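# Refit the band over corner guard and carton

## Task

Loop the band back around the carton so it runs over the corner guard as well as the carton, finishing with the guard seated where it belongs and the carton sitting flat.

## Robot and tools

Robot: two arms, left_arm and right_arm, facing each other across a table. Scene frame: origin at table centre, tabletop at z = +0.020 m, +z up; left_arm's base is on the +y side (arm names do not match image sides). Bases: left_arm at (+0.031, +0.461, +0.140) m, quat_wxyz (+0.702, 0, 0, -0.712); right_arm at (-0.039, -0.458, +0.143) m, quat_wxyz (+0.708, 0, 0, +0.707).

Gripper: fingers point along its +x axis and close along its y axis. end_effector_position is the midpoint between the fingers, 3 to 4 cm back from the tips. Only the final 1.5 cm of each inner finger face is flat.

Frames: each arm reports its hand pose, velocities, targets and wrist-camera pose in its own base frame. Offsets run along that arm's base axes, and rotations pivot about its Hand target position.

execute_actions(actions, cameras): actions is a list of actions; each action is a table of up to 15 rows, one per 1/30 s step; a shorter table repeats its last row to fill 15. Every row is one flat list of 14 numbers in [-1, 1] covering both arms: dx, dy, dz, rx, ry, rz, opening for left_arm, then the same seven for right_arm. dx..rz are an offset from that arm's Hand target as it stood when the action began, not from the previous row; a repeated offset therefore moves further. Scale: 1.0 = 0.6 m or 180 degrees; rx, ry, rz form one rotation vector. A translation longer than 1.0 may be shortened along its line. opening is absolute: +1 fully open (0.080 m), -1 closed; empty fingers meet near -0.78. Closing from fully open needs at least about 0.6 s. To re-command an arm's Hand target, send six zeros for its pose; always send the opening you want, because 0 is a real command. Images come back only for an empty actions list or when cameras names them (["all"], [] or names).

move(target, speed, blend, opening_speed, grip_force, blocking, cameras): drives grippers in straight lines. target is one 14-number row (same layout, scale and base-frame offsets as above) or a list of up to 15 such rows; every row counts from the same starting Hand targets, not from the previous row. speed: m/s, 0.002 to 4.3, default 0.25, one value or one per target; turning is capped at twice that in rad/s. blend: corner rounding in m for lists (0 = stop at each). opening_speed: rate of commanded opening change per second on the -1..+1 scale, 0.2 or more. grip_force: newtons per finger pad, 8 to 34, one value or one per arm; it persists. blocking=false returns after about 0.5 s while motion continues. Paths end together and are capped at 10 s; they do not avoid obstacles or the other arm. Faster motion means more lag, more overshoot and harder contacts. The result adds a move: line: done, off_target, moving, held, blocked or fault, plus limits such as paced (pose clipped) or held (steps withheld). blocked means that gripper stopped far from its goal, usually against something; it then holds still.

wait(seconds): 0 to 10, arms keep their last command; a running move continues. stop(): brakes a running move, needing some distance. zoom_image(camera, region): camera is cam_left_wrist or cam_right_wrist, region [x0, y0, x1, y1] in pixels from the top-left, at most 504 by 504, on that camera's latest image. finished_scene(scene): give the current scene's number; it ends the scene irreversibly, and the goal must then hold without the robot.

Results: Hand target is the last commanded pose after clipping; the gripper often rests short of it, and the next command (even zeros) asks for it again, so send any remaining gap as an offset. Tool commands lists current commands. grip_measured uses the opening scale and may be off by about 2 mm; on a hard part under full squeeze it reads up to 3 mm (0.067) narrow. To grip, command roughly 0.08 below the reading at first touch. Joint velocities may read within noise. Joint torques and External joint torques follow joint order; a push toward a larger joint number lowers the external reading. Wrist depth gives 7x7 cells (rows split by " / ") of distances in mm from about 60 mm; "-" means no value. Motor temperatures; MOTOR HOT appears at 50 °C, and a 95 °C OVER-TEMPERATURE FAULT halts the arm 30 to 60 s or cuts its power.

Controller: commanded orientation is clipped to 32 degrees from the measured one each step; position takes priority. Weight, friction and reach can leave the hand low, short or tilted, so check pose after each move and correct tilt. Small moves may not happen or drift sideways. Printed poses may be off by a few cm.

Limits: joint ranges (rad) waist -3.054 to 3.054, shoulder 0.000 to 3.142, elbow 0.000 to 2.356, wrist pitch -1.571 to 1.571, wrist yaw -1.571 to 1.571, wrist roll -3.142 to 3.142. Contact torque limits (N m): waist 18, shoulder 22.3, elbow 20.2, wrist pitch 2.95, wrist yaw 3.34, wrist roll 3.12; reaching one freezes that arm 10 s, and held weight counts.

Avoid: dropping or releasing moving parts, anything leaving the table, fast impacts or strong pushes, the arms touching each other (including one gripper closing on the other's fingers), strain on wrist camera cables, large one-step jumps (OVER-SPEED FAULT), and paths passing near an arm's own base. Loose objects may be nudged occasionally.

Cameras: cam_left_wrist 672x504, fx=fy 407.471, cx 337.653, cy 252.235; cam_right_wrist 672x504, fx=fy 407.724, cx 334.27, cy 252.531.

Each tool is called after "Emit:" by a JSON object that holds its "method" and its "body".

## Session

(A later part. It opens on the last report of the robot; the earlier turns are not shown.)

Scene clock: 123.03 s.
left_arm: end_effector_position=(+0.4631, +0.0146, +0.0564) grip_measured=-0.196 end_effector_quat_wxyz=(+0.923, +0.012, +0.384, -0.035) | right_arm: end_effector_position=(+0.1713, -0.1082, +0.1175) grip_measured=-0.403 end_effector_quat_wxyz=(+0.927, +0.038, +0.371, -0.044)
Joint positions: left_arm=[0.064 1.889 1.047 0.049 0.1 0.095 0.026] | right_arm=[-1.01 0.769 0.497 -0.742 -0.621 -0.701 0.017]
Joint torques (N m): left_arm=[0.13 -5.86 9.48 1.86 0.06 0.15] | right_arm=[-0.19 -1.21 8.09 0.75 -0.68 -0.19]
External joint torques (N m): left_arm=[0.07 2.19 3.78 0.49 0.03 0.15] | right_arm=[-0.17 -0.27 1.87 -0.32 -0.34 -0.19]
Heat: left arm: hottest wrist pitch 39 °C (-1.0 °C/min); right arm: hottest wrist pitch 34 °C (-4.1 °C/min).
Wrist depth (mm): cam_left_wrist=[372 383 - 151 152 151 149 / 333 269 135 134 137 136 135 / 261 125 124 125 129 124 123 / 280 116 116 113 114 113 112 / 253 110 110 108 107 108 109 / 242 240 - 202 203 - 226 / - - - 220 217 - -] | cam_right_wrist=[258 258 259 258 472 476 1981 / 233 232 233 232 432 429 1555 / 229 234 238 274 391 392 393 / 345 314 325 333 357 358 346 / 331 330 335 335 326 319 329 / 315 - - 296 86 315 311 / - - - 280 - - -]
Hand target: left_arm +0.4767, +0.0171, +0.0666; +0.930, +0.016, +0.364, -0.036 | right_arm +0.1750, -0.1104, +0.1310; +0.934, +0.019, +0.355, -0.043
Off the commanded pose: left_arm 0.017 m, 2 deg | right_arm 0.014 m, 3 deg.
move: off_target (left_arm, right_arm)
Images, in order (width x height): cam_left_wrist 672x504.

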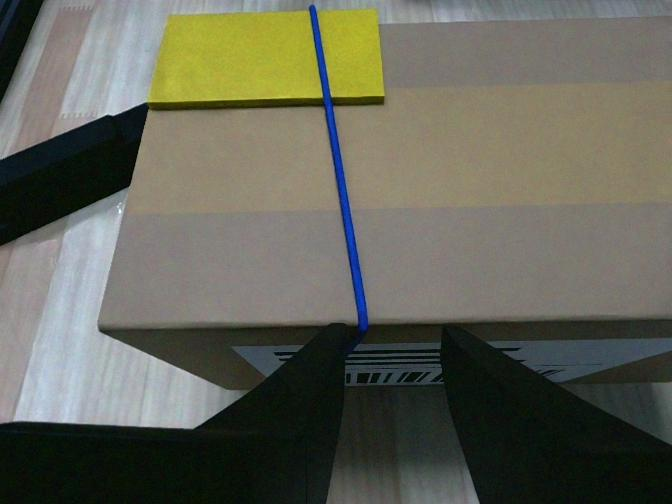

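Emit:
{"method": "move", "body": {"target": [[0.0093,0.0118,0.01,0,0,0,-0.2,0,0,0,0,0,0,-0.4],[0.0093,0.0118,-0.0117,0,0,0,-0.2,0,0,0,0,0,0,-0.4],[0.0093,0.0118,-0.0117,0,0,0,-1,0,0,0,0,0,0,-0.4],[-0.0207,0.0135,0.04,0,0,0,-1,0,0,0,0,0,0,-0.4]], "speed": 0.06, "opening_speed": 1.0, "cameras": ["cam_left_wrist"]}}

Scene clock: 131.30 s.
left_arm: end_effector_position=(+0.4594, +0.0305, +0.0674) grip_measured=-0.763 end_effector_quat_wxyz=(+0.920, +0.009, +0.391, -0.027) | right_arm: end_effector_position=(+0.1713, -0.1082, +0.1175) grip_measured=-0.403 end_effector_quat_wxyz=(+0.927, +0.038, +0.371, -0.044)
Joint positions: left_arm=[0.104 1.86 1.07 -0.02 0.115 0.113 0.001] | right_arm=[-1.01 0.769 0.497 -0.742 -0.621 -0.701 0.017]
Joint torques (N m): left_arm=[-0.4 -12.53 6.28 0.93 0.2 0.11] | right_arm=[-0.18 -1.19 8.14 0.75 -0.66 -0.15]
External joint torques (N m): left_arm=[-0.42 -4.49 0.37 -0.45 0.16 0.11] | right_arm=[-0.19 -0.27 1.94 -0.3 -0.33 -0.15]
Motor temperatures (°C): left_arm=[23 26 30 41 24 24] | right_arm=[23 22 34 33 27 24]
Heat: left arm: hottest wrist pitch 41 °C (+0.0 °C/min); right arm: hottest elbow 34 °C (+5.1 °C/min).
Wrist depth (mm): cam_left_wrist=[369 373 - 378 159 159 157 / 338 347 - - 145 144 143 / 270 297 132 133 133 132 132 / 286 284 123 123 120 120 121 / 265 261 121 117 117 117 120 / 247 245 247 - 80 240 236 / - - - - - - -] | cam_right_wrist=[259 258 258 258 477 473 1777 / 233 233 231 - 422 432 1502 / 229 232 238 241 386 391 388 / 348 317 325 335 358 356 344 / 332 330 337 335 329 319 329 / 319 - - 297 86 315 310 / - - - 282 - - -]
Hand target: left_arm +0.4643, +0.0252, +0.0906; +0.930, +0.016, +0.364, -0.036 | right_arm +0.1750, -0.1104, +0.1310; +0.934, +0.019, +0.355, -0.043
Off the commanded pose: left_arm 0.024 m, 4 deg | right_arm 0.014 m, 3 deg.
move: off_target (left_arm, right_arm); target 3's new opening was sent with left_arm's hand 0.021 m and 4 deg from that target
Images, in order (width x height): cam_left_wrist 672x504.

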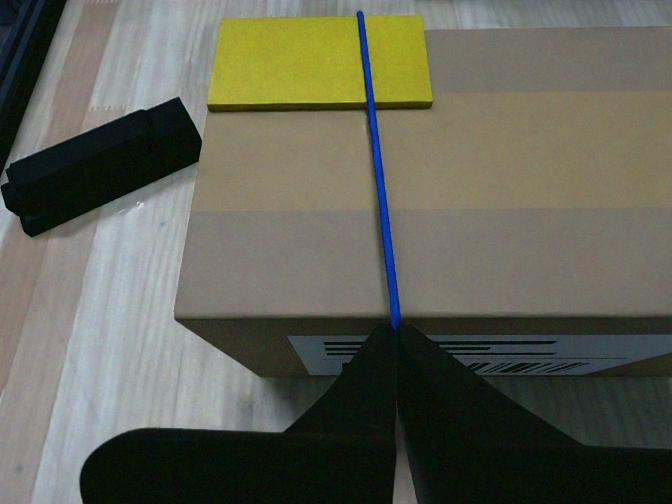

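Emit:
{"method": "move", "body": {"target": [[0.002,0.027,0,0,0,0,-1,0,0,0,0,0,0,-0.4],[0.018,0.022,-0.03,0,0,0,-1,0,0,0,0,0,0,-0.4]], "speed": 0.08, "cameras": ["cam_left_wrist"]}}

Scene clock: 134.83 s.
left_arm: end_effector_position=(+0.4626, +0.0379, +0.0561) grip_measured=-0.763 end_effector_quat_wxyz=(+0.920, +0.011, +0.390, -0.035) | right_arm: end_effector_position=(+0.1713, -0.1082, +0.1175) grip_measured=-0.403 end_effector_quat_wxyz=(+0.927, +0.038, +0.371, -0.044)
Joint positions: left_arm=[0.128 1.899 1.07 0.015 0.145 0.142 0.001] | right_arm=[-1.01 0.769 0.497 -0.742 -0.621 -0.701 0.017]
Joint torques (N m): left_arm=[-0.3 -8.35 8.47 2.13 0.02 -0.1] | right_arm=[-0.07 -1.44 8.09 0.74 -0.69 -0.19]
External joint torques (N m): left_arm=[-0.31 -0.21 2.76 0.78 -0.05 -0.1] | right_arm=[-0.07 -0.52 1.92 -0.3 -0.35 -0.19]
Heat: left arm: hottest wrist pitch 41 °C (+0.0 °C/min); right arm: hottest elbow 34 °C (+5.0 °C/min).
Wrist depth (mm): cam_left_wrist=[360 358 146 - 142 144 143 / 326 330 130 132 132 131 130 / 281 285 121 121 116 120 119 / 273 272 112 109 111 110 109 / 254 248 107 106 109 128 113 / 236 236 235 - 80 231 227 / - - - - - - -] | cam_right_wrist=[260 259 258 260 471 480 1696 / 233 233 232 - 430 429 1588 / 227 233 238 252 385 391 385 / 347 319 324 335 357 355 343 / 331 331 337 334 327 319 330 / 316 - - 296 86 315 310 / - - - 283 - - -]
Hand target: left_arm +0.4751, +0.0384, +0.0726; +0.930, +0.016, +0.364, -0.036 | right_arm +0.1750, -0.1104, +0.1310; +0.934, +0.019, +0.355, -0.043
Off the commanded pose: left_arm 0.021 m, 3 deg | right_arm 0.014 m, 3 deg.
move: off_target (left_arm, right_arm)
Images, in order (width x height): cam_left_wrist 672x504.

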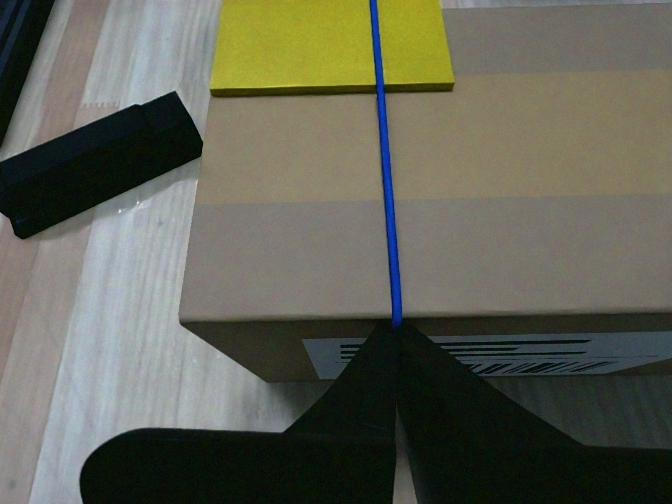

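Emit:
{"method": "move", "body": {"target": [[-0.018,0.037,0.032,0,0,0,-1,0,0,0,0,0,0,-0.4],[0.002,0.028,0.0,0,0,0,-1,0,0,0,0,0,0,-0.4]], "speed": 0.08, "cameras": ["all"]}}

Scene clock: 139.23 s.
left_arm: end_effector_position=(+0.4634, +0.0503, +0.0560) grip_measured=-0.763 end_effector_quat_wxyz=(+0.919, +0.010, +0.391, -0.041) | right_arm: end_effector_position=(+0.1713, -0.1082, +0.1175) grip_measured=-0.403 end_effector_quat_wxyz=(+0.927, +0.038, +0.371, -0.044)
Joint positions: left_arm=[0.167 1.909 1.087 0.001 0.183 0.173 0.001] | right_arm=[-1.01 0.769 0.497 -0.742 -0.621 -0.701 0.017]
Joint torques (N m): left_arm=[-0.09 -8.23 8.74 2.21 -0.15 -0.1] | right_arm=[-0.18 -1.36 8.08 0.73 -0.61 -0.18]
External joint torques (N m): left_arm=[-0.09 0.04 2.95 0.85 -0.24 -0.1] | right_arm=[-0.18 -0.42 1.85 -0.34 -0.28 -0.18]
Heat: left arm: hottest wrist pitch 41 °C (+0.0 °C/min); right arm: hottest elbow 34 °C (+5.1 °C/min).
Wrist depth (mm): cam_left_wrist=[349 354 357 - 140 144 143 / 324 328 132 132 131 131 130 / - 286 125 120 116 120 119 / 271 271 110 109 111 110 110 / 253 252 106 106 106 127 114 / 235 234 237 - 80 232 229 / - - - - - - -] | cam_right_wrist=[258 259 259 260 471 479 1777 / 232 232 231 238 432 426 1588 / 229 232 239 265 385 393 390 / 350 314 325 333 356 358 347 / 332 330 336 337 329 322 329 / 317 - - 298 86 316 310 / - - - 282 - - -]
Hand target: left_arm +0.4763, +0.0552, +0.0726; +0.930, +0.016, +0.364, -0.036 | right_arm +0.1750, -0.1104, +0.1310; +0.934, +0.019, +0.355, -0.043
Off the commanded pose: left_arm 0.022 m, 3 deg | right_arm 0.014 m, 3 deg.
move: off_target (left_arm, right_arm)

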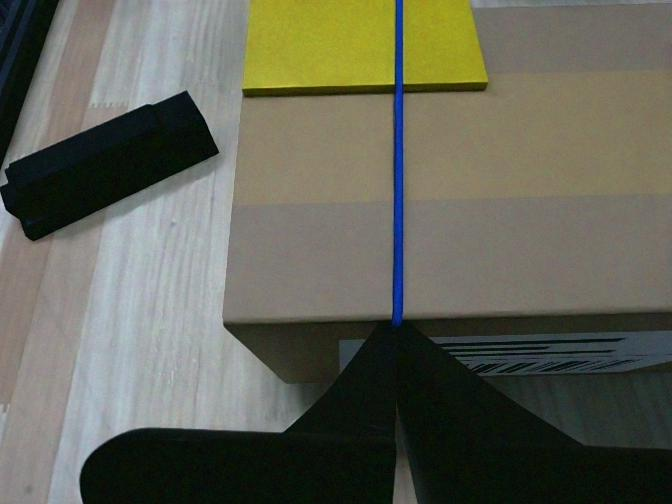

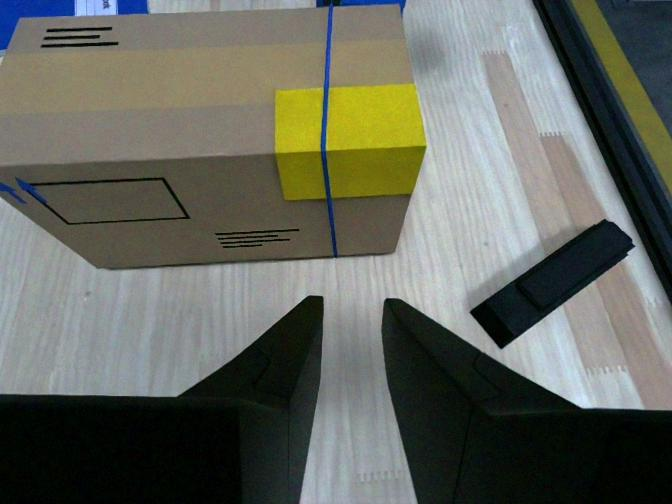

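Emit:
{"method": "move", "body": {"target": [[0.003,0,-0.006,0,0,0,-1,0,0,0,0,0,0,-0.4],[0.003,0,-0.006,0,0,0,-0.4,0,0,0,0,0,0,-0.4],[-0.12,0.005,0.07,0,0,0,-0.4,0,0,0,0,0,0,-0.4]], "speed": 0.12, "opening_speed": 0.8, "cameras": ["all"]}}

Scene clock: 146.27 s.
left_arm: end_effector_position=(+0.4063, +0.0593, +0.1092) grip_measured=-0.404 end_effector_quat_wxyz=(+0.928, +0.013, +0.371, -0.032) | right_arm: end_effector_position=(+0.1713, -0.1082, +0.1175) grip_measured=-0.403 end_effector_quat_wxyz=(+0.927, +0.038, +0.371, -0.044)
Joint positions: left_arm=[0.221 1.602 0.926 -0.106 0.207 0.202 0.017] | right_arm=[-1.01 0.769 0.497 -0.742 -0.621 -0.701 0.017]
Joint torques (N m): left_arm=[0.16 -8.17 4.65 0.71 0.27 0.11] | right_arm=[-0.44 -1.44 8.21 0.76 -0.62 -0.2]
External joint torques (N m): left_arm=[0.15 -1.77 -1.5 -0.67 0.18 0.11] | right_arm=[-0.44 -0.51 2.03 -0.28 -0.29 -0.2]
Heat: left arm: hottest wrist pitch 41 °C (-1.0 °C/min); right arm: hottest elbow 35 °C (+6.1 °C/min).
Wrist depth (mm): cam_left_wrist=[1597 461 465 469 454 454 450 / 1501 416 416 210 209 213 211 / 1307 354 367 193 194 192 190 / 339 341 340 191 190 192 192 / 315 314 312 262 265 292 296 / 294 291 - 278 - 289 283 / - - - 267 - - -] | cam_right_wrist=[260 260 259 259 465 473 1791 / 232 233 231 - 432 427 1658 / 228 232 239 243 382 391 384 / 348 317 326 333 359 358 338 / 332 330 337 336 325 323 329 / 316 - - 298 86 315 311 / - - - 280 - - -]
Hand target: left_arm +0.4043, +0.0582, +0.1146; +0.930, +0.016, +0.364, -0.036 | right_arm +0.1750, -0.1104, +0.1310; +0.934, +0.019, +0.355, -0.043
Off the commanded pose: left_arm 0.006 m, 1 deg | right_arm 0.014 m, 3 deg.
move: off_target (right_arm); target 2's new opening was sent with left_arm's hand 0.021 m and 3 deg from that target

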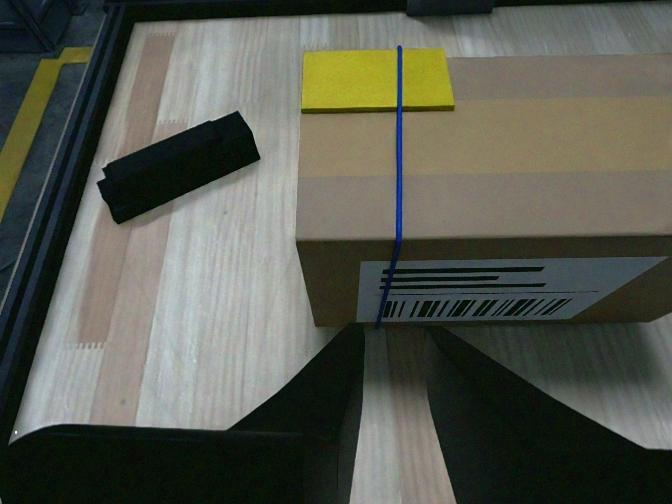

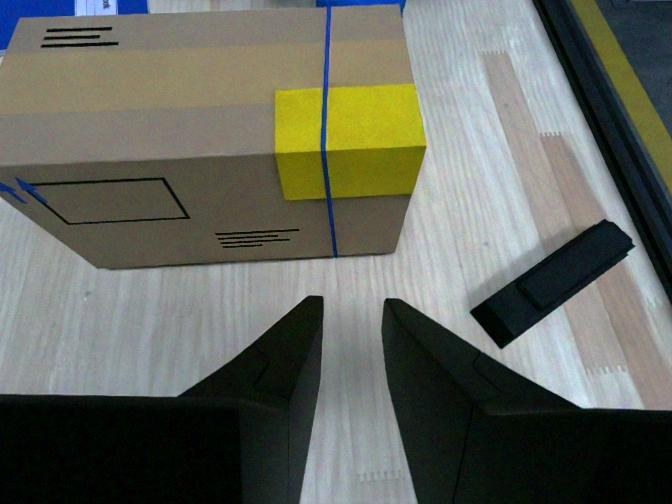

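Emit:
{"method": "finished_scene", "body": {"scene": 2}}

The scene is finished: the task was done.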